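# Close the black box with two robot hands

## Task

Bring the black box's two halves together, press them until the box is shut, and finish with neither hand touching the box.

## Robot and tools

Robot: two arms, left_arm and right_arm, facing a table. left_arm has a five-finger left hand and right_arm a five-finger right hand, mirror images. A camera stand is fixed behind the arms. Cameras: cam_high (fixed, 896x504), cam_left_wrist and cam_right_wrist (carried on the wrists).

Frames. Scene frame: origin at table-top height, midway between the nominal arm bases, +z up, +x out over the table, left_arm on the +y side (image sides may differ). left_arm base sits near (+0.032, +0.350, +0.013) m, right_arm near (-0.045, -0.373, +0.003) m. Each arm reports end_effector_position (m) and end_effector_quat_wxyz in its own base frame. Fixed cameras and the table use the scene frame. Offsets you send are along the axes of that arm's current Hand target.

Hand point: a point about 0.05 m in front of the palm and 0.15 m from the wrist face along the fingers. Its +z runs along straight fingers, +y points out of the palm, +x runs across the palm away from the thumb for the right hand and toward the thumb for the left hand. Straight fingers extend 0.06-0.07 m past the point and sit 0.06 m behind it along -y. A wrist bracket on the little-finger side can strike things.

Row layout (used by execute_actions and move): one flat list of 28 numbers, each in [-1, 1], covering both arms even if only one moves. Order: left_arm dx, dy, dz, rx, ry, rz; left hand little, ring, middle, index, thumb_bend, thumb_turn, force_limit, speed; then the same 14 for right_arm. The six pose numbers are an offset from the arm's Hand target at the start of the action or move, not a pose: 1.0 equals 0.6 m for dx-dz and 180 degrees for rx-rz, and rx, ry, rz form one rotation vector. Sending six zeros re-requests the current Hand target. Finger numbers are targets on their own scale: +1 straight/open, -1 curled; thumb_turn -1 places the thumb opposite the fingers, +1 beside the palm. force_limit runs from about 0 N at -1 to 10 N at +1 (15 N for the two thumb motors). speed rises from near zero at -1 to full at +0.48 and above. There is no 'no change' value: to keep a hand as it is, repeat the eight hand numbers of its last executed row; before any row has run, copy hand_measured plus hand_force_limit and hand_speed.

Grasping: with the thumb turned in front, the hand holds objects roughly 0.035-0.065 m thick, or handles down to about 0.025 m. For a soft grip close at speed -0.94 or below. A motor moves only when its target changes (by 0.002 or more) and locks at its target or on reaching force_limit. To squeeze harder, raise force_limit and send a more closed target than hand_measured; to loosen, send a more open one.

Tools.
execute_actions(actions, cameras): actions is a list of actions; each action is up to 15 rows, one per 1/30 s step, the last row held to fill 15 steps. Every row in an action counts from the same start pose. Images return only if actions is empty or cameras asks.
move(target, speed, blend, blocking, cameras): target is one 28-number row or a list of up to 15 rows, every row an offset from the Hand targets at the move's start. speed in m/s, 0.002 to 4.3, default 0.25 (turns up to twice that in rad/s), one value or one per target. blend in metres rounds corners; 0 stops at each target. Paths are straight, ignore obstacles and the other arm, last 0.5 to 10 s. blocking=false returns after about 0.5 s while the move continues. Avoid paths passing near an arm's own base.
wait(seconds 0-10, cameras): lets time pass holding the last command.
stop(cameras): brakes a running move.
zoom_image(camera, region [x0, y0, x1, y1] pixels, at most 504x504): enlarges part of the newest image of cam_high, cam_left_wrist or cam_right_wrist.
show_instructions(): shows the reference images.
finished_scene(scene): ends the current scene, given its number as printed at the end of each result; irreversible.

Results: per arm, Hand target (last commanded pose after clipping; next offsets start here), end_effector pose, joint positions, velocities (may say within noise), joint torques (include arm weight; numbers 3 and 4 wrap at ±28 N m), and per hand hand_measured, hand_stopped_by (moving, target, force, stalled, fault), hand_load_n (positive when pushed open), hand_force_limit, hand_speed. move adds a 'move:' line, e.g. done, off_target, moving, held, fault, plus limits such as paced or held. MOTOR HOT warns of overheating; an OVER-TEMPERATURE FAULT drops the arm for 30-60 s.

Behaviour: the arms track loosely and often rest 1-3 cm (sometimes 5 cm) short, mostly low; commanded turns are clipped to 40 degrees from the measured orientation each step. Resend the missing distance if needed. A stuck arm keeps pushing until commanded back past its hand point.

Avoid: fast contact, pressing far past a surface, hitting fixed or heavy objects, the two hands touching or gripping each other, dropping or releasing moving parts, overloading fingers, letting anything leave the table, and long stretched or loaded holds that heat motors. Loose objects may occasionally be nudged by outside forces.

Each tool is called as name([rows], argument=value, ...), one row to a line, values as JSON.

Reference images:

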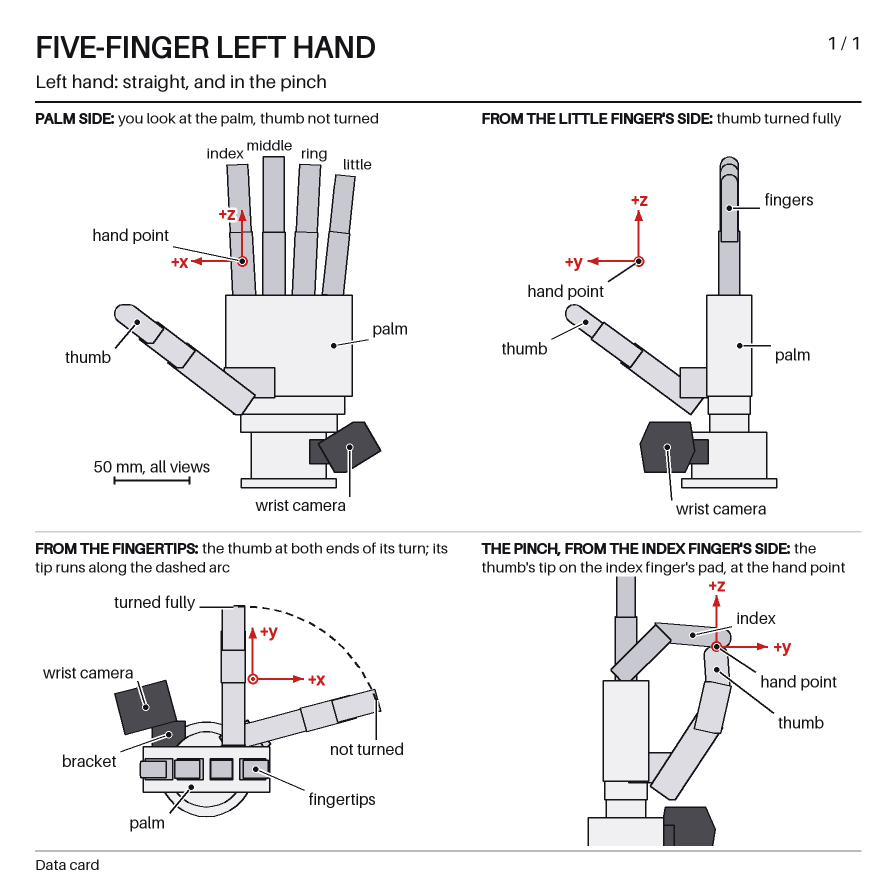

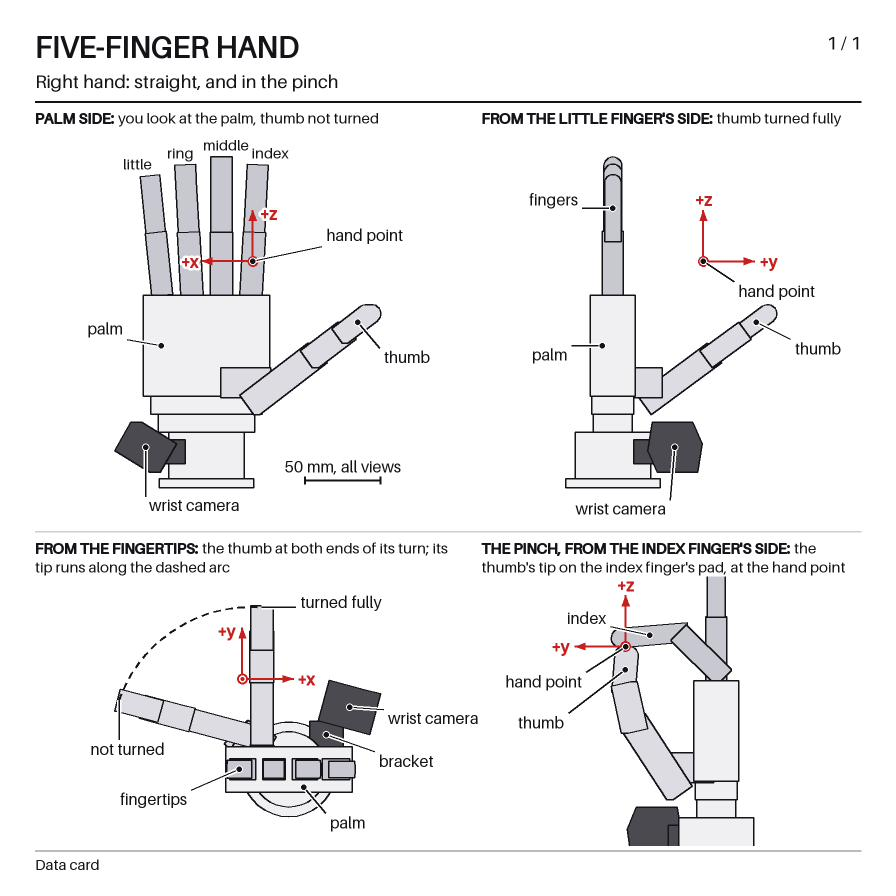

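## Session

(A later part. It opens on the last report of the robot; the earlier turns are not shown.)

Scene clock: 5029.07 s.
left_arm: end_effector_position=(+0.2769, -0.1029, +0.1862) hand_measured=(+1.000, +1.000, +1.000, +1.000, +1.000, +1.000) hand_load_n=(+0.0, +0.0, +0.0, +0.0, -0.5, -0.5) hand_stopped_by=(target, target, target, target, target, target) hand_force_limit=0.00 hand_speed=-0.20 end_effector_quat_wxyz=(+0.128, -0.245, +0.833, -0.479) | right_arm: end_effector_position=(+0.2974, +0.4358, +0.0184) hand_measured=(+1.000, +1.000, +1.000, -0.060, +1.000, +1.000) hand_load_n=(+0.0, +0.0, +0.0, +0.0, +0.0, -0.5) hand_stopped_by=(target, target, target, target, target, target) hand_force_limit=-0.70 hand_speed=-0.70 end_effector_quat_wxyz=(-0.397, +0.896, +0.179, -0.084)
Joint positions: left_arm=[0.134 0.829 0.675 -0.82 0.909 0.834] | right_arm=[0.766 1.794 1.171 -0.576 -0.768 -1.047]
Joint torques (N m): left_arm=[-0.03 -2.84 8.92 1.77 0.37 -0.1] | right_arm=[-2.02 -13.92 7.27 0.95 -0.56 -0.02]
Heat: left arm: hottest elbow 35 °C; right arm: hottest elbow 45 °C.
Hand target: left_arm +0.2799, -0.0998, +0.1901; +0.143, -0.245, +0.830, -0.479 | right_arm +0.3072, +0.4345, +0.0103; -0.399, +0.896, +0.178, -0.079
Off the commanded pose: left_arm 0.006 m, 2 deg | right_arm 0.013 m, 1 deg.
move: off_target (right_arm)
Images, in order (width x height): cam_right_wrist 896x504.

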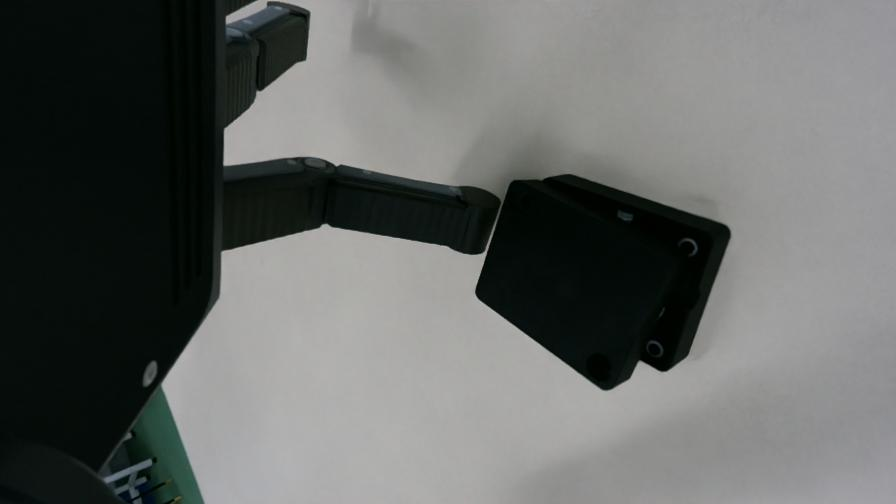

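move([
  [0,0,0,0,0,0,1,1,1,1,1,1,0,-0.2,0,0,0,0,0,0,1,1,1,0.05,1,1,-0.7,-0.5],
  [0,0,0,0,0,0,1,1,1,1,1,1,0,-0.2,-0.0272,-0.0214,-0.0061,0,0,0,1,1,1,0.05,1,1,-0.7,-0.5],
  [0,0,0,0,0,0,1,1,1,1,1,1,0,-0.2,-0.0118,-0.0023,0.0026,0,0,0,1,1,1,-0.05,1,1,-0.7,-0.7],
], speed=0.08, cameras=["cam_right_wrist"])

zoom_image(camera="cam_right_wrist", region=[460, 130, 740, 370])

Scene clock: 5059.23 s.
left_arm: end_effector_position=(+0.2769, -0.1029, +0.1862) hand_measured=(+1.000, +1.000, +1.000, +1.000, +1.000, +1.000) hand_load_n=(+0.0, +0.0, +0.0, +0.0, +0.0, +0.0) hand_stopped_by=(target, target, target, target, target, target) hand_force_limit=0.00 hand_speed=-0.20 end_effector_quat_wxyz=(+0.128, -0.245, +0.833, -0.479) | right_arm: end_effector_position=(+0.2936, +0.4334, +0.0164) hand_measured=(+1.000, +1.000, +1.000, -0.050, +1.000, +1.000) hand_load_n=(+0.0, +0.0, +0.0, +0.0, +0.0, +0.0) hand_stopped_by=(target, target, target, target, target, target) hand_force_limit=-0.70 hand_speed=-0.70 end_effector_quat_wxyz=(-0.399, +0.895, +0.181, -0.082)
Joint positions: left_arm=[0.134 0.829 0.675 -0.82 0.909 0.834] | right_arm=[0.767 1.785 1.15 -0.556 -0.768 -1.047]
Joint torques (N m): left_arm=[-0.09 -3.14 8.98 1.77 0.36 -0.07] | right_arm=[-1.2 -14.1 7.28 0.85 -0.41 0.06]
Heat: left arm: hottest elbow 35 °C; right arm: hottest elbow 43 °C.
Hand target: left_arm +0.2799, -0.0998, +0.1901; +0.143, -0.245, +0.830, -0.479 | right_arm +0.2999, +0.4337, +0.0103; -0.399, +0.896, +0.178, -0.079
Off the commanded pose: left_arm 0.006 m, 2 deg | right_arm 0.009 m, 0 deg.
move: done
Images, in order (width x height): cam_right_wrist 896x504.

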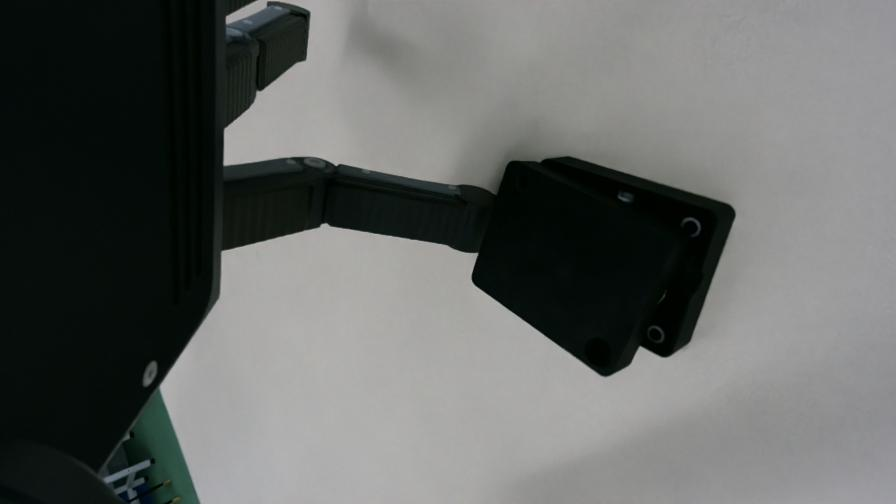

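Scaled by 1.800 from the camera's 896x504 image, which has a finer 1280x720 frame.

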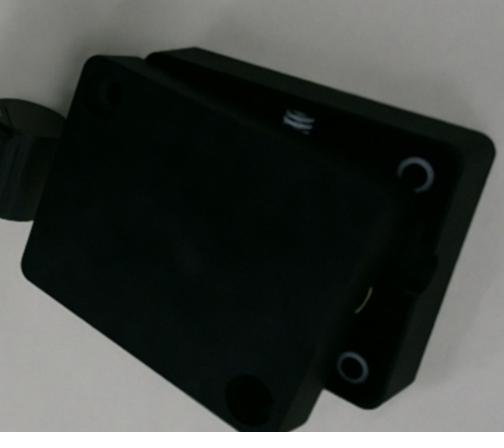

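move([
  [0,0,0,0,0,0,1,1,1,1,1,1,0,-0.2,0,0,0,0,0,0,1,1,1,0.1,1,1,-0.7,-0.5],
  [0,0,0,0,0,0,1,1,1,1,1,1,0,-0.2,-0.0235,-0.0303,-0.0162,0,0,0,1,1,1,0.1,1,1,-0.7,-0.5],
  [0,0,0,0,0,0,1,1,1,1,1,1,0,-0.2,-0.0080,-0.0102,-0.0065,0,0,0,1,1,1,-0.04,1,1,-0.7,-0.7],
], speed=0.08, cameras=["cam_right_wrist"])

zoom_image(camera="cam_right_wrist", region=[460, 130, 740, 370])

Scene clock: 5081.10 s.
left_arm: end_effector_position=(+0.2769, -0.1029, +0.1862) hand_measured=(+1.000, +1.000, +1.000, +1.000, +1.000, +1.000) hand_load_n=(+0.0, +0.0, +0.0, +0.0, +0.0, +0.0) hand_stopped_by=(target, target, target, target, target, target) hand_force_limit=0.00 hand_speed=-0.20 end_effector_quat_wxyz=(+0.128, -0.245, +0.833, -0.479) | right_arm: end_effector_position=(+0.2874, +0.4306, +0.0178) hand_measured=(+1.000, +1.000, +1.000, -0.040, +1.000, +1.000) hand_load_n=(+0.0, +0.0, +0.0, +0.0, +0.0, +0.0) hand_stopped_by=(target, target, target, target, target, target) hand_force_limit=-0.70 hand_speed=-0.70 end_effector_quat_wxyz=(-0.398, +0.896, +0.180, -0.084)
Joint positions: left_arm=[0.134 0.829 0.675 -0.82 0.909 0.834] | right_arm=[0.772 1.771 1.135 -0.556 -0.766 -1.04]
Joint torques (N m): left_arm=[-0.32 -2.96 8.96 1.73 0.37 -0.1] | right_arm=[-1.08 -14.27 7.82 0.53 -0.42 0.11]
Heat: left arm: hottest elbow 35 °C; right arm: hottest elbow 42 °C.
Hand target: left_arm +0.2799, -0.0998, +0.1901; +0.143, -0.245, +0.830, -0.479 | right_arm +0.2950, +0.4329, +0.0174; -0.399, +0.896, +0.178, -0.079
Off the commanded pose: left_arm 0.006 m, 2 deg | right_arm 0.008 m, 1 deg.
move: done
Images, in order (width x height): cam_right_wrist 896x504.

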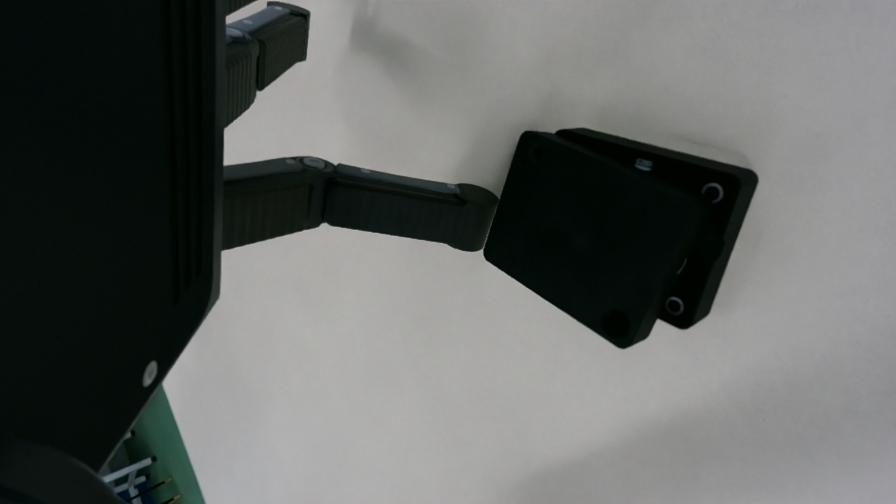

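Scaled by 1.800 from the camera's 896x504 image, which has a finer 1280x720 frame.

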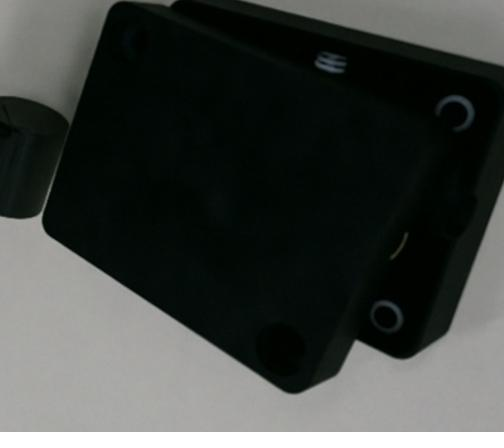

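move(target=[0,0,0,0,0,0,1,1,1,1,1,1,0,-0.2,0.0033,-0.0111,-0.0100,0,0,0,1,1,1,-0.04,1,1,-0.7,-0.7], speed=0.08, cameras=["cam_right_wrist"])

zoom_image(camera="cam_right_wrist", region=[460, 130, 740, 370])

Scene clock: 5092.47 s.
left_arm: end_effector_position=(+0.2769, -0.1029, +0.1862) hand_measured=(+1.000, +1.000, +1.000, +1.000, +1.000, +1.000) hand_load_n=(+0.0, +0.0, +0.0, +0.0, +0.0, +0.0) hand_stopped_by=(target, target, target, target, target, target) hand_force_limit=0.00 hand_speed=-0.20 end_effector_quat_wxyz=(+0.128, -0.245, +0.833, -0.479) | right_arm: end_effector_position=(+0.2858, +0.4289, +0.0174) hand_measured=(+1.000, +1.000, +1.000, -0.040, +1.000, +1.000) hand_load_n=(+0.0, +0.0, +0.0, +0.0, +0.0, +0.0) hand_stopped_by=(target, target, target, target, target, target) hand_force_limit=-0.70 hand_speed=-0.70 end_effector_quat_wxyz=(-0.395, +0.897, +0.178, -0.087)
Joint positions: left_arm=[0.134 0.829 0.675 -0.82 0.909 0.834] | right_arm=[0.772 1.771 1.135 -0.565 -0.766 -1.04]
Joint torques (N m): left_arm=[-0.03 -2.9 8.84 1.72 0.37 -0.09] | right_arm=[-1.2 -15.27 8.73 -0.08 -0.42 0.09]
Heat: left arm: hottest elbow 35 °C; right arm: hottest elbow 42 °C.
Hand target: left_arm +0.2799, -0.0998, +0.1901; +0.143, -0.245, +0.830, -0.479 | right_arm +0.2968, +0.4337, +0.0264; -0.399, +0.896, +0.178, -0.079
Off the commanded pose: left_arm 0.006 m, 2 deg | right_arm 0.015 m, 1 deg.
move: off_target (right_arm)
Images, in order (width x height): cam_right_wrist 896x504.

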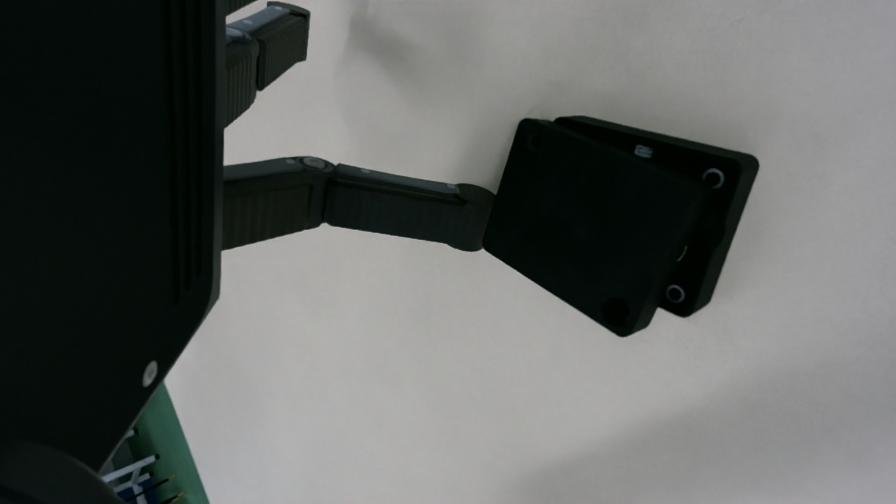

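Scaled by 1.800 from the camera's 896x504 image, which has a finer 1280x720 frame.

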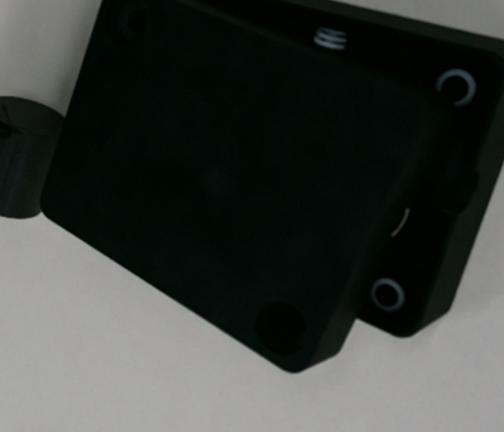

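move([
  [0,0,0,0,0,0,1,1,1,1,1,1,0,-0.2,0,0,0,0,0,0,1,1,1,0.1,1,1,-0.7,-0.5],
  [0,0,0,0,0,0,1,1,1,1,1,1,0,-0.2,-0.0167,-0.0208,-0.0058,0,0,0,1,1,1,0.1,1,1,-0.7,-0.5],
  [0,0,0,0,0,0,1,1,1,1,1,1,0,-0.2,-0.0012,0.0027,0.0068,0,0,0,1,1,1,-0.04,1,1,-0.7,-0.7],
], speed=0.08, cameras=["cam_right_wrist"])

zoom_image(camera="cam_right_wrist", region=[460, 110, 740, 350])

Scene clock: 5113.97 s.
left_arm: end_effector_position=(+0.2769, -0.1029, +0.1862) hand_measured=(+1.000, +1.000, +1.000, +1.000, +1.000, +1.000) hand_load_n=(+0.0, +0.0, +0.0, +0.0, +0.0, +0.0) hand_stopped_by=(target, target, target, target, target, target) hand_force_limit=0.00 hand_speed=-0.20 end_effector_quat_wxyz=(+0.128, -0.245, +0.833, -0.479) | right_arm: end_effector_position=(+0.2832, +0.4297, +0.0188) hand_measured=(+1.000, +1.000, +1.000, -0.040, +1.000, +1.000) hand_load_n=(+0.0, +0.0, +0.0, +0.0, +0.0, -0.5) hand_stopped_by=(target, target, target, target, target, target) hand_force_limit=-0.70 hand_speed=-0.70 end_effector_quat_wxyz=(-0.394, +0.897, +0.177, -0.089)
Joint positions: left_arm=[0.134 0.829 0.675 -0.82 0.909 0.834] | right_arm=[0.777 1.768 1.135 -0.569 -0.765 -1.034]
Joint torques (N m): left_arm=[0.15 -3.14 9.02 1.61 0.37 -0.07] | right_arm=[-1.14 -14.45 8.46 0.55 -0.42 0.06]
Heat: left arm: hottest elbow 35 °C; right arm: hottest elbow 43 °C.
Hand target: left_arm +0.2799, -0.0998, +0.1901; +0.143, -0.245, +0.830, -0.479 | right_arm +0.2954, +0.4353, +0.0225; -0.399, +0.896, +0.178, -0.079
Off the commanded pose: left_arm 0.006 m, 2 deg | right_arm 0.014 m, 1 deg.
move: off_target (right_arm); target 3's new numbers were sent with right_arm's hand 0.014 m and 1 deg from that target
Images, in order (width x height): cam_right_wrist 896x504.

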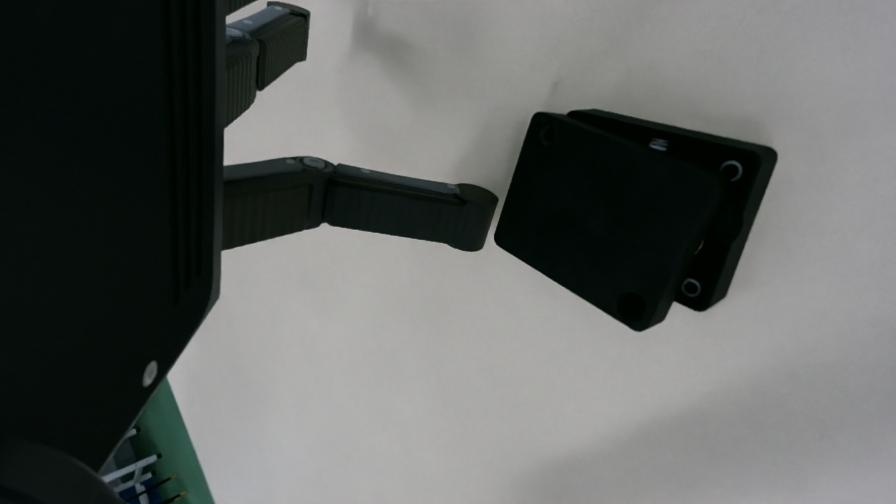

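Scaled by 1.800 from the camera's 896x504 image, which has a finer 1280x720 frame.

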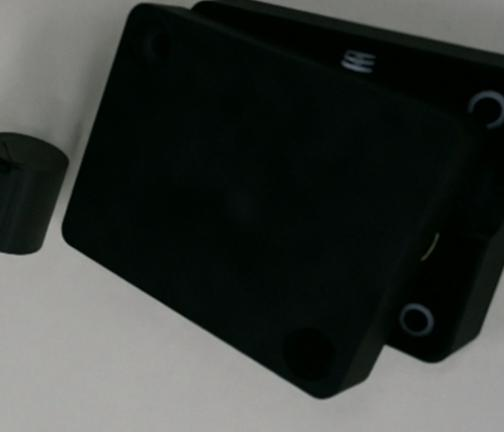

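move([
  [0,0,0,0,0,0,1,1,1,1,1,1,0,-0.2,0,0,0,0,0,0,1,1,1,-0.10,1,1,-0.7,-0.85],
], cameras=["cam_right_wrist"])

zoom_image(camera="cam_right_wrist", region=[460, 90, 800, 350])

Scene clock: 5124.77 s.
left_arm: end_effector_position=(+0.2769, -0.1029, +0.1862) hand_measured=(+1.000, +1.000, +1.000, +1.000, +1.000, +1.000) hand_load_n=(+0.0, +0.0, +0.0, -0.5, +0.0, +0.0) hand_stopped_by=(target, target, target, target, target, target) hand_force_limit=0.00 hand_speed=-0.20 end_effector_quat_wxyz=(+0.128, -0.245, +0.833, -0.479) | right_arm: end_effector_position=(+0.2832, +0.4297, +0.0188) hand_measured=(+1.000, +1.000, +1.000, -0.100, +1.000, +1.000) hand_load_n=(+0.0, +0.0, +0.0, +0.0, -0.5, -0.5) hand_stopped_by=(target, target, target, target, target, target) hand_force_limit=-0.70 hand_speed=-0.85 end_effector_quat_wxyz=(-0.394, +0.897, +0.177, -0.089)
Joint positions: left_arm=[0.134 0.829 0.675 -0.82 0.909 0.834] | right_arm=[0.777 1.768 1.135 -0.569 -0.765 -1.034]
Joint torques (N m): left_arm=[0.03 -3.08 8.95 1.74 0.37 -0.06] | right_arm=[-1.08 -14.39 8.51 0.59 -0.4 0.06]
Heat: left arm: hottest elbow 35 °C; right arm: hottest elbow 43 °C.
Hand target: left_arm +0.2799, -0.0998, +0.1901; +0.143, -0.245, +0.830, -0.479 | right_arm +0.2954, +0.4353, +0.0225; -0.399, +0.896, +0.178, -0.079
Off the commanded pose: left_arm 0.006 m, 2 deg | right_arm 0.014 m, 1 deg.
move: off_target (right_arm)
Images, in order (width x height): cam_right_wrist 896x504.

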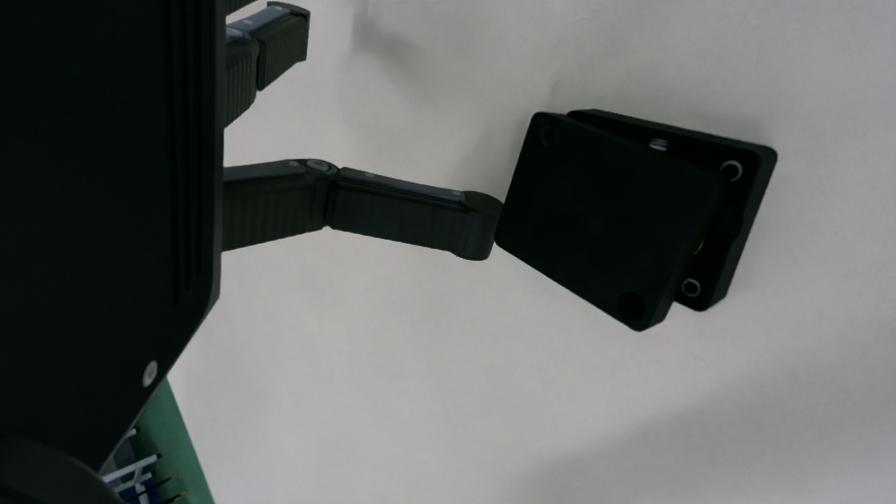

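Scaled by 1.482 from the camera's 896x504 image, which has a finer 1280x720 frame.

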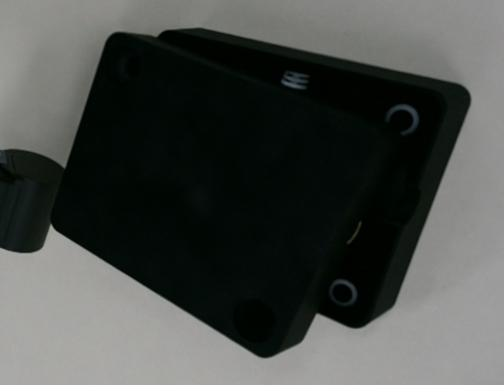

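move([
  [0,0,0,0,0,0,1,1,1,1,1,1,0,-0.2,0,0,0,0,0,0,1,1,1,-0.16,1,1,-0.7,-0.85],
], cameras=["cam_right_wrist"])

zoom_image(camera="cam_right_wrist", region=[460, 90, 800, 350])

Scene clock: 5131.67 s.
left_arm: end_effector_position=(+0.2769, -0.1029, +0.1862) hand_measured=(+1.000, +1.000, +1.000, +1.000, +1.000, +1.000) hand_load_n=(+0.0, +0.0, +0.0, +0.0, +0.0, +0.0) hand_stopped_by=(target, target, target, target, target, target) hand_force_limit=0.00 hand_speed=-0.20 end_effector_quat_wxyz=(+0.128, -0.245, +0.833, -0.479) | right_arm: end_effector_position=(+0.2832, +0.4297, +0.0188) hand_measured=(+1.000, +1.000, +1.000, -0.160, +1.000, +1.000) hand_load_n=(+0.0, +0.0, +0.0, +0.0, +0.0, -0.5) hand_stopped_by=(target, target, target, target, target, target) hand_force_limit=-0.70 hand_speed=-0.85 end_effector_quat_wxyz=(-0.394, +0.897, +0.177, -0.089)
Joint positions: left_arm=[0.134 0.829 0.675 -0.82 0.909 0.834] | right_arm=[0.777 1.768 1.135 -0.569 -0.765 -1.034]
Joint torques (N m): left_arm=[-0.21 -3.02 8.96 1.78 0.35 -0.06] | right_arm=[-1.2 -14.39 8.55 0.55 -0.41 0.07]
Heat: left arm: hottest elbow 35 °C; right arm: hottest elbow 43 °C.
Hand target: left_arm +0.2799, -0.0998, +0.1901; +0.143, -0.245, +0.830, -0.479 | right_arm +0.2954, +0.4353, +0.0225; -0.399, +0.896, +0.178, -0.079
Off the commanded pose: left_arm 0.006 m, 2 deg | right_arm 0.014 m, 1 deg.
move: off_target (right_arm)
Images, in order (width x height): cam_right_wrist 896x504.

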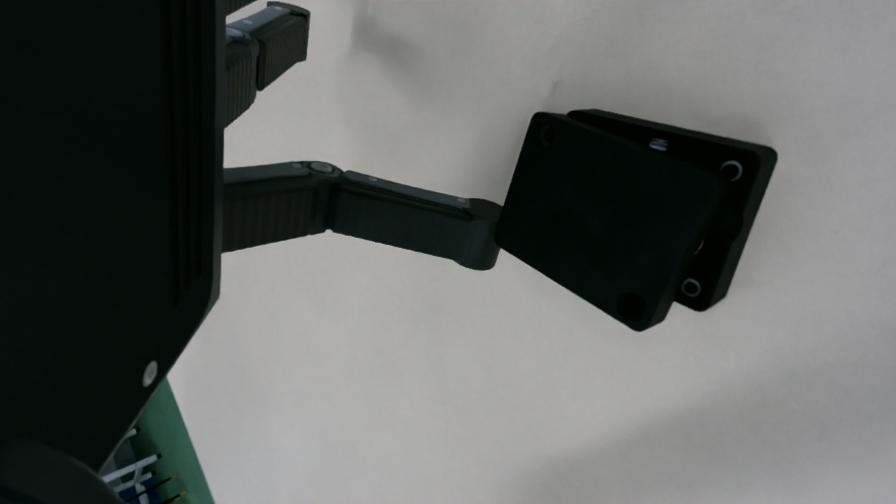

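Scaled by 1.482 from the camera's 896x504 image, which has a finer 1280x720 frame.

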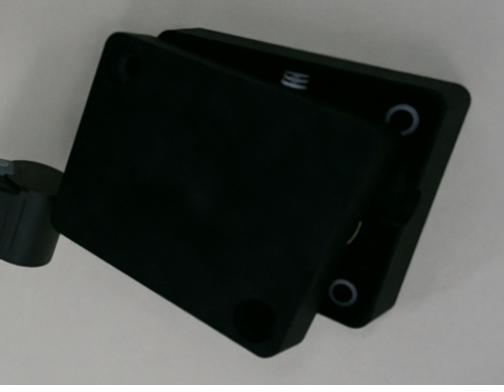

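move([
  [0,0,0,0,0,0,1,1,1,1,1,1,0,-0.2,0,0,0,0,0,0,1,1,1,-0.22,1,1,-0.7,-0.85],
], cameras=["cam_right_wrist"])

zoom_image(camera="cam_right_wrist", region=[460, 90, 800, 350])

Scene clock: 5138.77 s.
left_arm: end_effector_position=(+0.2769, -0.1029, +0.1862) hand_measured=(+1.000, +1.000, +1.000, +1.000, +1.000, +1.000) hand_load_n=(+0.0, +0.0, +0.0, +0.0, -0.5, -0.5) hand_stopped_by=(target, target, target, target, target, target) hand_force_limit=0.00 hand_speed=-0.20 end_effector_quat_wxyz=(+0.128, -0.245, +0.833, -0.479) | right_arm: end_effector_position=(+0.2832, +0.4297, +0.0188) hand_measured=(+1.000, +1.000, +1.000, -0.220, +1.000, +1.000) hand_load_n=(+0.0, +0.0, +0.0, +0.0, -0.5, +0.0) hand_stopped_by=(target, target, target, target, target, target) hand_force_limit=-0.70 hand_speed=-0.85 end_effector_quat_wxyz=(-0.394, +0.897, +0.177, -0.089)
Joint positions: left_arm=[0.134 0.829 0.675 -0.82 0.909 0.834] | right_arm=[0.777 1.768 1.135 -0.569 -0.765 -1.034]
Joint torques (N m): left_arm=[-0.38 -3.19 9.07 1.77 0.37 -0.07] | right_arm=[-1.08 -14.21 8.57 0.65 -0.4 0.07]
Heat: left arm: hottest elbow 35 °C; right arm: hottest elbow 43 °C.
Hand target: left_arm +0.2799, -0.0998, +0.1901; +0.143, -0.245, +0.830, -0.479 | right_arm +0.2954, +0.4353, +0.0225; -0.399, +0.896, +0.178, -0.079
Off the commanded pose: left_arm 0.006 m, 2 deg | right_arm 0.014 m, 1 deg.
move: off_target (right_arm)
Images, in order (width x height): cam_right_wrist 896x504.

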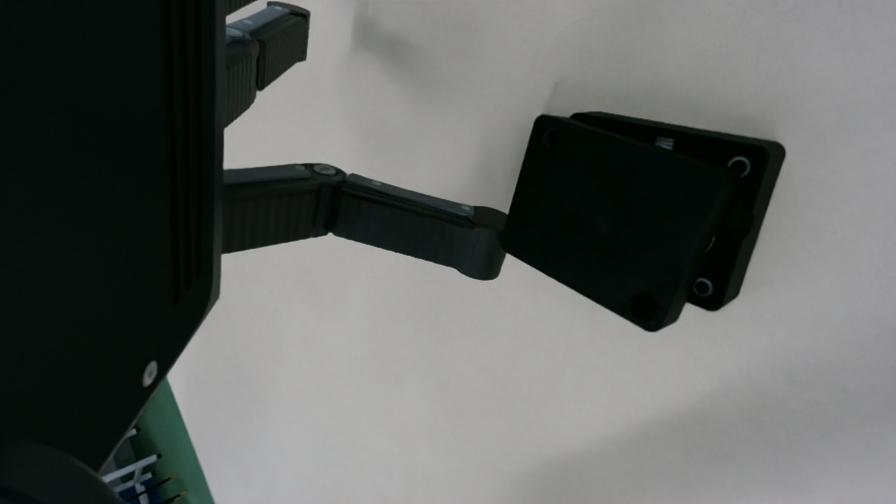

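Scaled by 1.482 from the camera's 896x504 image, which has a finer 1280x720 frame.

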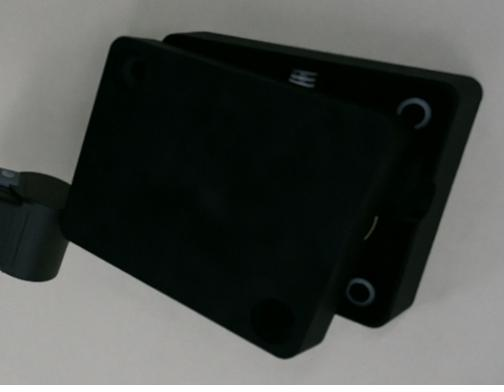

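move([
  [0,0,0,0,0,0,1,1,1,1,1,1,0,-0.2,0,0,0,0,0,0,1,1,1,0.1,1,1,-0.7,-0.5],
  [0,0,0,0,0,0,1,1,1,1,1,1,0,-0.2,0.0302,-0.0375,-0.0392,0,0,0,1,1,1,0.1,1,1,-0.7,-0.5],
  [0,0,0,0,0,0,1,1,1,1,1,1,0,-0.2,0.0195,-0.0203,-0.0260,0,0,0,1,1,1,0.05,1,1,-0.7,-0.5],
], speed=0.1, cameras=["cam_right_wrist"])

zoom_image(camera="cam_right_wrist", region=[460, 150, 740, 390])

Scene clock: 5212.67 s.
left_arm: end_effector_position=(+0.2769, -0.1029, +0.1862) hand_measured=(+1.000, +1.000, +1.000, +1.000, +1.000, +1.000) hand_load_n=(+0.0, +0.0, +0.0, +0.0, +0.0, +0.0) hand_stopped_by=(target, target, target, target, target, target) hand_force_limit=0.00 hand_speed=-0.20 end_effector_quat_wxyz=(+0.128, -0.245, +0.833, -0.479) | right_arm: end_effector_position=(+0.2952, +0.4331, +0.0382) hand_measured=(+1.000, +1.000, +1.000, +0.050, +1.000, +1.000) hand_load_n=(+0.0, +0.0, +0.0, +0.0, +0.0, +0.0) hand_stopped_by=(target, target, target, target, target, target) hand_force_limit=-0.70 hand_speed=-0.50 end_effector_quat_wxyz=(-0.391, +0.899, +0.174, -0.092)
Joint positions: left_arm=[0.134 0.829 0.675 -0.82 0.909 0.834] | right_arm=[0.766 1.768 1.199 -0.653 -0.765 -1.046]
Joint torques (N m): left_arm=[-0.21 -3.02 9.02 1.69 0.38 -0.04] | right_arm=[-1.26 -15.62 8.02 0.79 -0.63 -0.02]
Heat: left arm: hottest elbow 35 °C; right arm: hottest elbow 44 °C.
Hand target: left_arm +0.2799, -0.0998, +0.1901; +0.143, -0.245, +0.830, -0.479 | right_arm +0.3075, +0.4365, +0.0420; -0.399, +0.896, +0.178, -0.079
Off the commanded pose: left_arm 0.006 m, 2 deg | right_arm 0.013 m, 2 deg.
move: off_target (right_arm); target 3's new numbers were sent with right_arm's hand 0.013 m and 2 deg from that target
Images, in order (width x height): cam_right_wrist 896x504.

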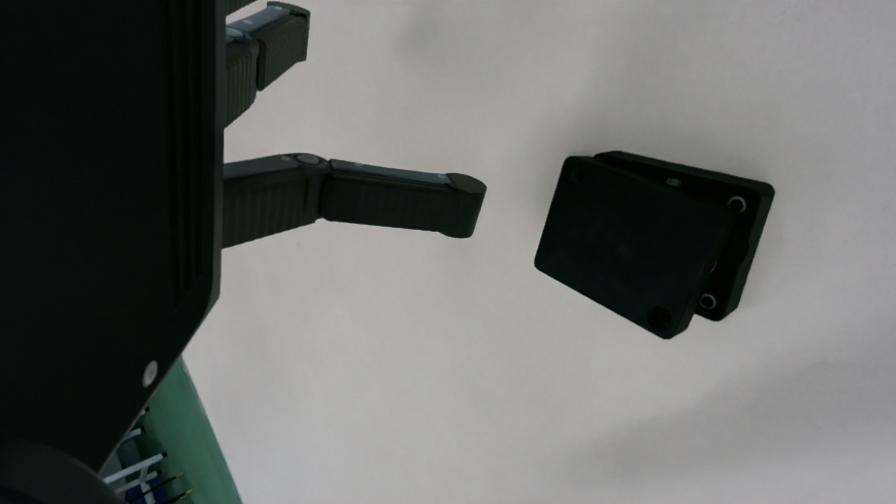

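Scaled by 1.800 from the camera's 896x504 image, which has a finer 1280x720 frame.

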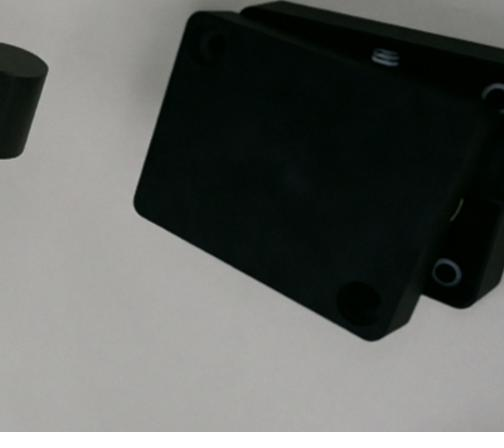

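move([
  [0,0,0,0,0,0,1,1,1,1,1,1,0,-0.2,0,0,0,0,0,0,1,1,1,0.03,1,-1,-0.5,-0.2],
  [0,0,0,0,0,0,1,1,1,1,1,1,0,-0.2,0.0158,0.0289,0.0227,0,0,0,1,1,1,0.03,1,-1,-0.5,-0.2],
], speed=0.08, cameras=["cam_right_wrist"])

zoom_image(camera="cam_right_wrist", region=[460, 150, 740, 390])

Scene clock: 5241.47 s.
left_arm: end_effector_position=(+0.2769, -0.1029, +0.1862) hand_measured=(+1.000, +1.000, +1.000, +1.000, +1.000, +1.000) hand_load_n=(+0.0, +0.0, -0.5, +0.0, +0.0, -0.5) hand_stopped_by=(target, target, target, target, target, target) hand_force_limit=0.00 hand_speed=-0.20 end_effector_quat_wxyz=(+0.128, -0.245, +0.833, -0.479) | right_arm: end_effector_position=(+0.3019, +0.4349, +0.0210) hand_measured=(+1.000, +1.000, +1.000, +0.030, +1.000, -1.000) hand_load_n=(+0.0, +0.0, +0.0, +0.0, +0.0, +0.0) hand_stopped_by=(target, target, target, target, target, target) hand_force_limit=-0.50 hand_speed=-0.20 end_effector_quat_wxyz=(-0.392, +0.899, +0.176, -0.090)
Joint positions: left_arm=[0.134 0.829 0.675 -0.82 0.909 0.834] | right_arm=[0.76 1.805 1.199 -0.617 -0.767 -1.056]
Joint torques (N m): left_arm=[-0.21 -2.84 8.85 1.73 0.39 -0.08] | right_arm=[-1.96 -14.21 8.47 0.96 -0.7 -0.05]
Heat: left arm: hottest elbow 35 °C; right arm: hottest elbow 44 °C.
Hand target: left_arm +0.2799, -0.0998, +0.1901; +0.143, -0.245, +0.830, -0.479 | right_arm +0.3169, +0.4388, +0.0200; -0.399, +0.896, +0.178, -0.079
Off the commanded pose: left_arm 0.006 m, 2 deg | right_arm 0.016 m, 2 deg.
move: off_target (right_arm)
Images, in order (width x height): cam_right_wrist 896x504.

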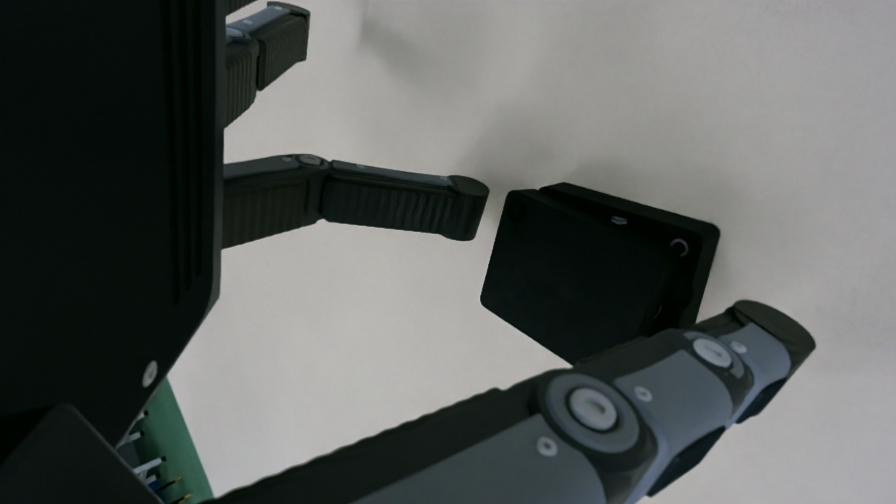

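Scaled by 1.800 from the camera's 896x504 image, which has a finer 1280x720 frame.

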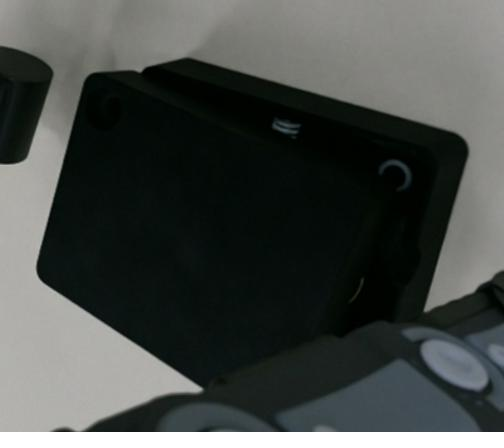

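move([
  [0,0,0,0,0,0,1,1,1,1,1,1,0,-0.2,0,0,0,0,0,0,1,1,1,-0.17,0.88,-1,-0.75,-0.8],
  [0,0,0,0,0,0,1,1,1,1,1,1,0,-0.2,0,0,0,0,0,0,1,1,1,-0.17,0.82,-1,-0.75,-0.85],
], cameras=["cam_right_wrist"])

zoom_image(camera="cam_right_wrist", region=[460, 150, 740, 390])

Scene clock: 5256.90 s.
left_arm: end_effector_position=(+0.2769, -0.1029, +0.1862) hand_measured=(+1.000, +1.000, +1.000, +1.000, +1.000, +1.000) hand_load_n=(+0.0, +0.0, +0.0, +0.0, +0.0, +0.0) hand_stopped_by=(target, target, target, target, target, target) hand_force_limit=0.00 hand_speed=-0.20 end_effector_quat_wxyz=(+0.128, -0.245, +0.833, -0.479) | right_arm: end_effector_position=(+0.3019, +0.4349, +0.0210) hand_measured=(+1.000, +1.000, +1.000, -0.170, +0.820, -1.000) hand_load_n=(-0.5, +0.0, +0.0, +1.0, +1.5, +0.0) hand_stopped_by=(target, target, target, target, target, target) hand_force_limit=-0.75 hand_speed=-0.85 end_effector_quat_wxyz=(-0.392, +0.899, +0.176, -0.090)
Joint positions: left_arm=[0.134 0.829 0.675 -0.82 0.909 0.834] | right_arm=[0.76 1.805 1.199 -0.617 -0.767 -1.056]
Joint torques (N m): left_arm=[0.38 -2.84 8.94 1.73 0.37 -0.1] | right_arm=[-1.73 -14.39 8.36 0.99 -0.66 -0.03]
Heat: left arm: hottest elbow 35 °C; right arm: hottest elbow 45 °C.
Hand target: left_arm +0.2799, -0.0998, +0.1901; +0.143, -0.245, +0.830, -0.479 | right_arm +0.3169, +0.4388, +0.0200; -0.399, +0.896, +0.178, -0.079
Off the commanded pose: left_arm 0.006 m, 2 deg | right_arm 0.016 m, 2 deg.
move: off_target (right_arm); target 2's new numbers were sent with right_arm's hand 0.016 m and 2 deg from that target
Images, in order (width x height): cam_right_wrist 896x504.

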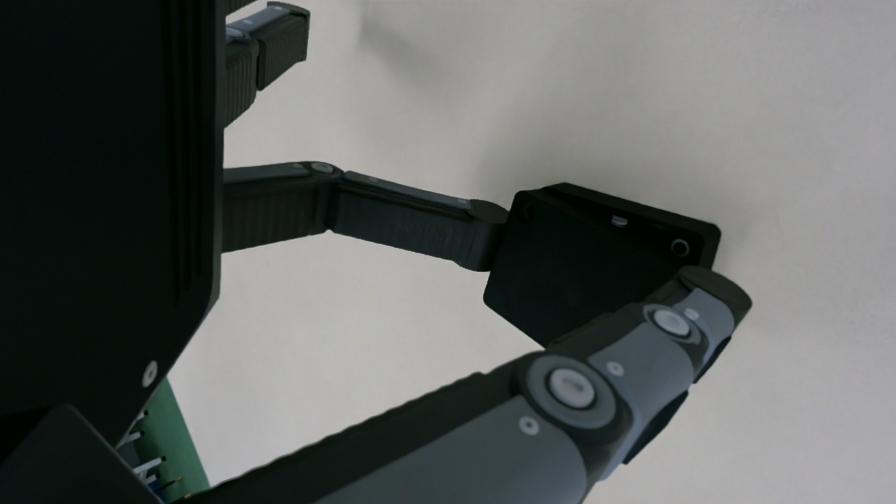

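Scaled by 1.800 from the camera's 896x504 image, which has a finer 1280x720 frame.

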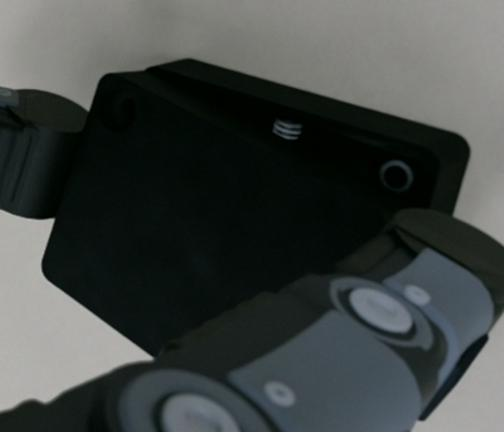

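move([
  [0,0,0,0,0,0,1,1,1,1,1,1,0,-0.2,0,0,0,0,0,0,1,1,1,-0.17,0.78,-1,-0.7,-0.85],
  [0,0,0,0,0,0,1,1,1,1,1,1,0,-0.2,0,0,0,0,0,0,1,1,1,-0.3,0.7,-1,-0.6,-0.85],
], cameras=["cam_right_wrist"])

zoom_image(camera="cam_right_wrist", region=[460, 150, 740, 390])

Scene clock: 5278.77 s.
left_arm: end_effector_position=(+0.2769, -0.1029, +0.1862) hand_measured=(+1.000, +1.000, +1.000, +1.000, +1.000, +1.000) hand_load_n=(+0.0, -0.5, +0.0, +0.0, +0.0, -0.5) hand_stopped_by=(target, target, target, target, target, target) hand_force_limit=0.00 hand_speed=-0.20 end_effector_quat_wxyz=(+0.128, -0.245, +0.833, -0.479) | right_arm: end_effector_position=(+0.3019, +0.4349, +0.0210) hand_measured=(+1.000, +1.000, +1.000, -0.180, +0.812, -1.000) hand_load_n=(+0.0, +0.0, +0.0, +4.5, +6.5, -0.5) hand_stopped_by=(target, target, target, force, force, target) hand_force_limit=-0.60 hand_speed=-0.85 end_effector_quat_wxyz=(-0.392, +0.899, +0.176, -0.090)
Joint positions: left_arm=[0.134 0.829 0.675 -0.82 0.909 0.834] | right_arm=[0.76 1.805 1.199 -0.617 -0.767 -1.056]
Joint torques (N m): left_arm=[-0.62 -2.78 9.01 1.7 0.37 -0.09] | right_arm=[-1.73 -14.21 8.38 1.06 -0.69 -0.03]
Heat: left arm: hottest elbow 35 °C; right arm: hottest elbow 45 °C.
Hand target: left_arm +0.2799, -0.0998, +0.1901; +0.143, -0.245, +0.830, -0.479 | right_arm +0.3169, +0.4388, +0.0200; -0.399, +0.896, +0.178, -0.079
Off the commanded pose: left_arm 0.006 m, 2 deg | right_arm 0.015 m, 2 deg.
move: off_target (right_arm); target 2's new numbers were sent with right_arm's hand 0.016 m and 2 deg from that target
Images, in order (width x height): cam_right_wrist 896x504.

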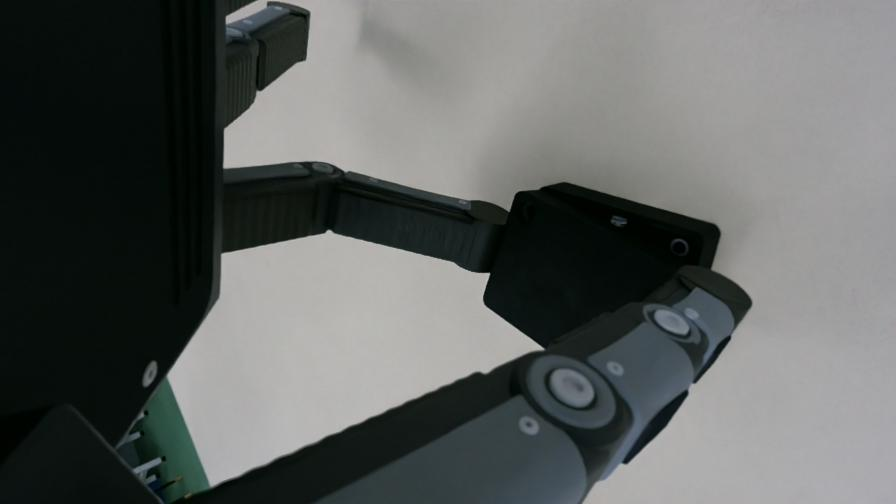

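Scaled by 1.800 from the camera's 896x504 image, which has a finer 1280x720 frame.

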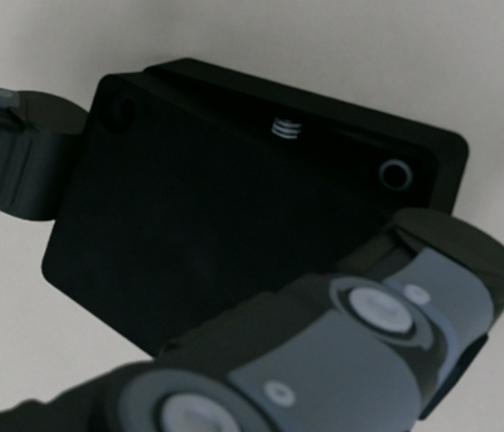

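move(target=[0,0,0,0,0,0,1,1,1,1,1,1,0,-0.2,0.0257,-0.0595,-0.0460,0,0,0,1,1,1,-0.3,0.7,-1,-0.6,-0.85], speed=0.08, cameras=["cam_right_wrist", "cam_left_wrist"])

zoom_image(camera="cam_right_wrist", region=[460, 150, 740, 390])

Scene clock: 5292.80 s.
left_arm: end_effector_position=(+0.2769, -0.1029, +0.1862) hand_measured=(+1.000, +1.000, +1.000, +1.000, +1.000, +1.000) hand_load_n=(+0.0, +0.0, +0.0, +0.0, +0.0, +0.0) hand_stopped_by=(target, target, target, target, target, target) hand_force_limit=0.00 hand_speed=-0.20 end_effector_quat_wxyz=(+0.128, -0.245, +0.833, -0.479) | right_arm: end_effector_position=(+0.3086, +0.4390, +0.0429) hand_measured=(+1.000, +1.000, +1.000, -0.180, +0.812, -1.000) hand_load_n=(+0.0, +0.0, +0.0, +4.0, +6.0, -0.5) hand_stopped_by=(target, target, target, force, force, target) hand_force_limit=-0.60 hand_speed=-0.85 end_effector_quat_wxyz=(-0.385, +0.901, +0.171, -0.100)
Joint positions: left_arm=[0.134 0.829 0.675 -0.82 0.909 0.834] | right_arm=[0.757 1.805 1.27 -0.718 -0.767 -1.061]
Joint torques (N m): left_arm=[-0.38 -2.96 8.87 1.72 0.37 -0.08] | right_arm=[-1.61 -17.26 10.78 -0.21 -0.69 -0.07]
Heat: left arm: hottest elbow 35 °C; right arm: hottest elbow 45 °C.
Hand target: left_arm +0.2799, -0.0998, +0.1901; +0.143, -0.245, +0.830, -0.479 | right_arm +0.3298, +0.4477, +0.0650; -0.399, +0.896, +0.178, -0.079
Off the commanded pose: left_arm 0.006 m, 2 deg | right_arm 0.032 m, 3 deg.
move: off_target (right_arm)
Images, in order (width x height): cam_left_wrist 896x504, cam_right_wrist 896x504.

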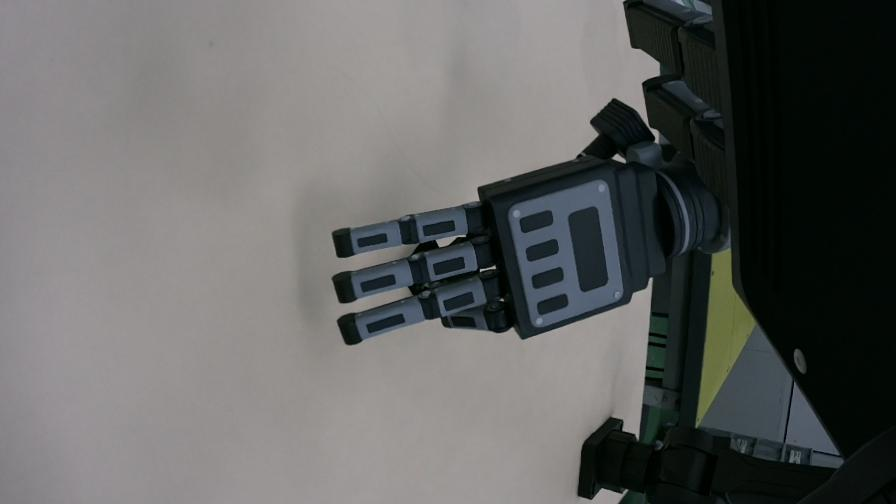

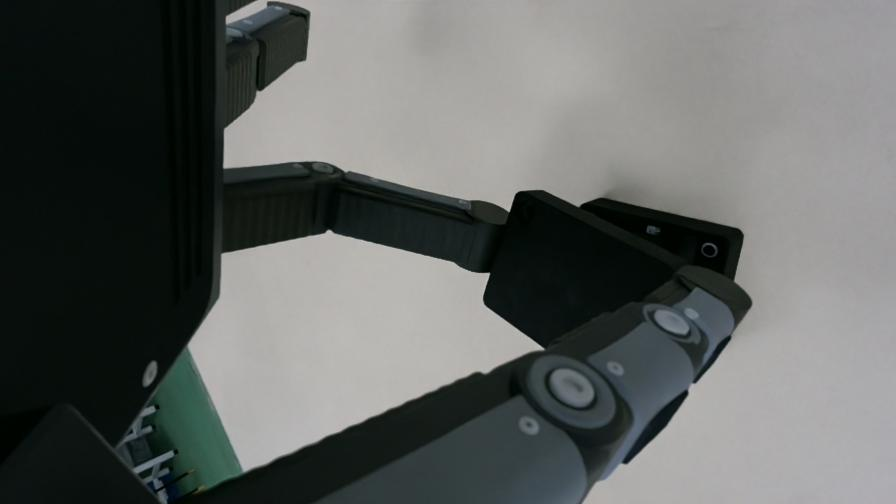

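Scaled by 1.800 from the camera's 896x504 image, which has a finer 1280x720 frame.

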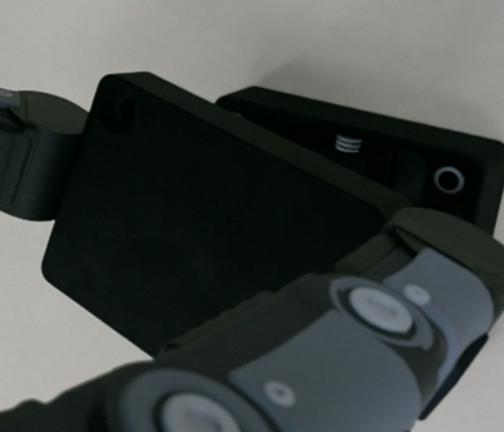

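zoom_image(camera="cam_right_wrist", region=[480, 170, 620, 310])

zoom_image(camera="cam_right_wrist", region=[580, 170, 760, 310])

Scaled by 3.600 from the camera's 896x504 image, which has a finer 1280x720 frame.

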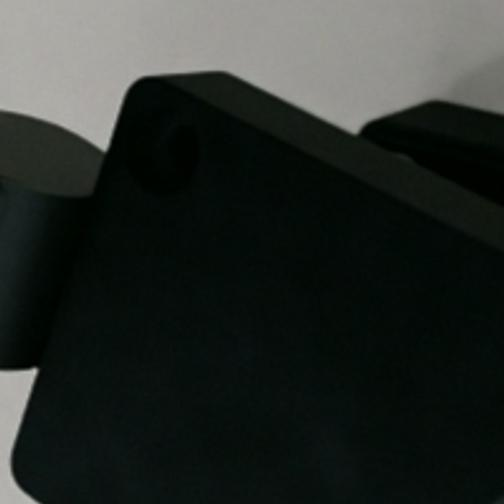

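Scaled by 2.800 from the camera's 896x504 image, which has a finer 1280x720 frame.

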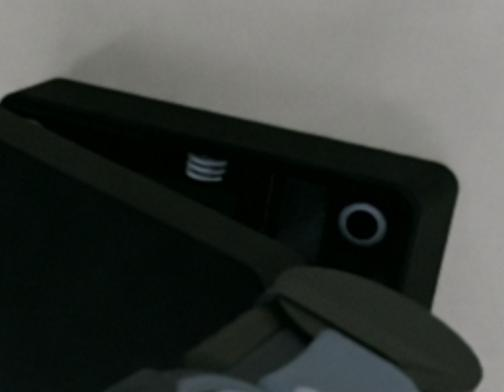

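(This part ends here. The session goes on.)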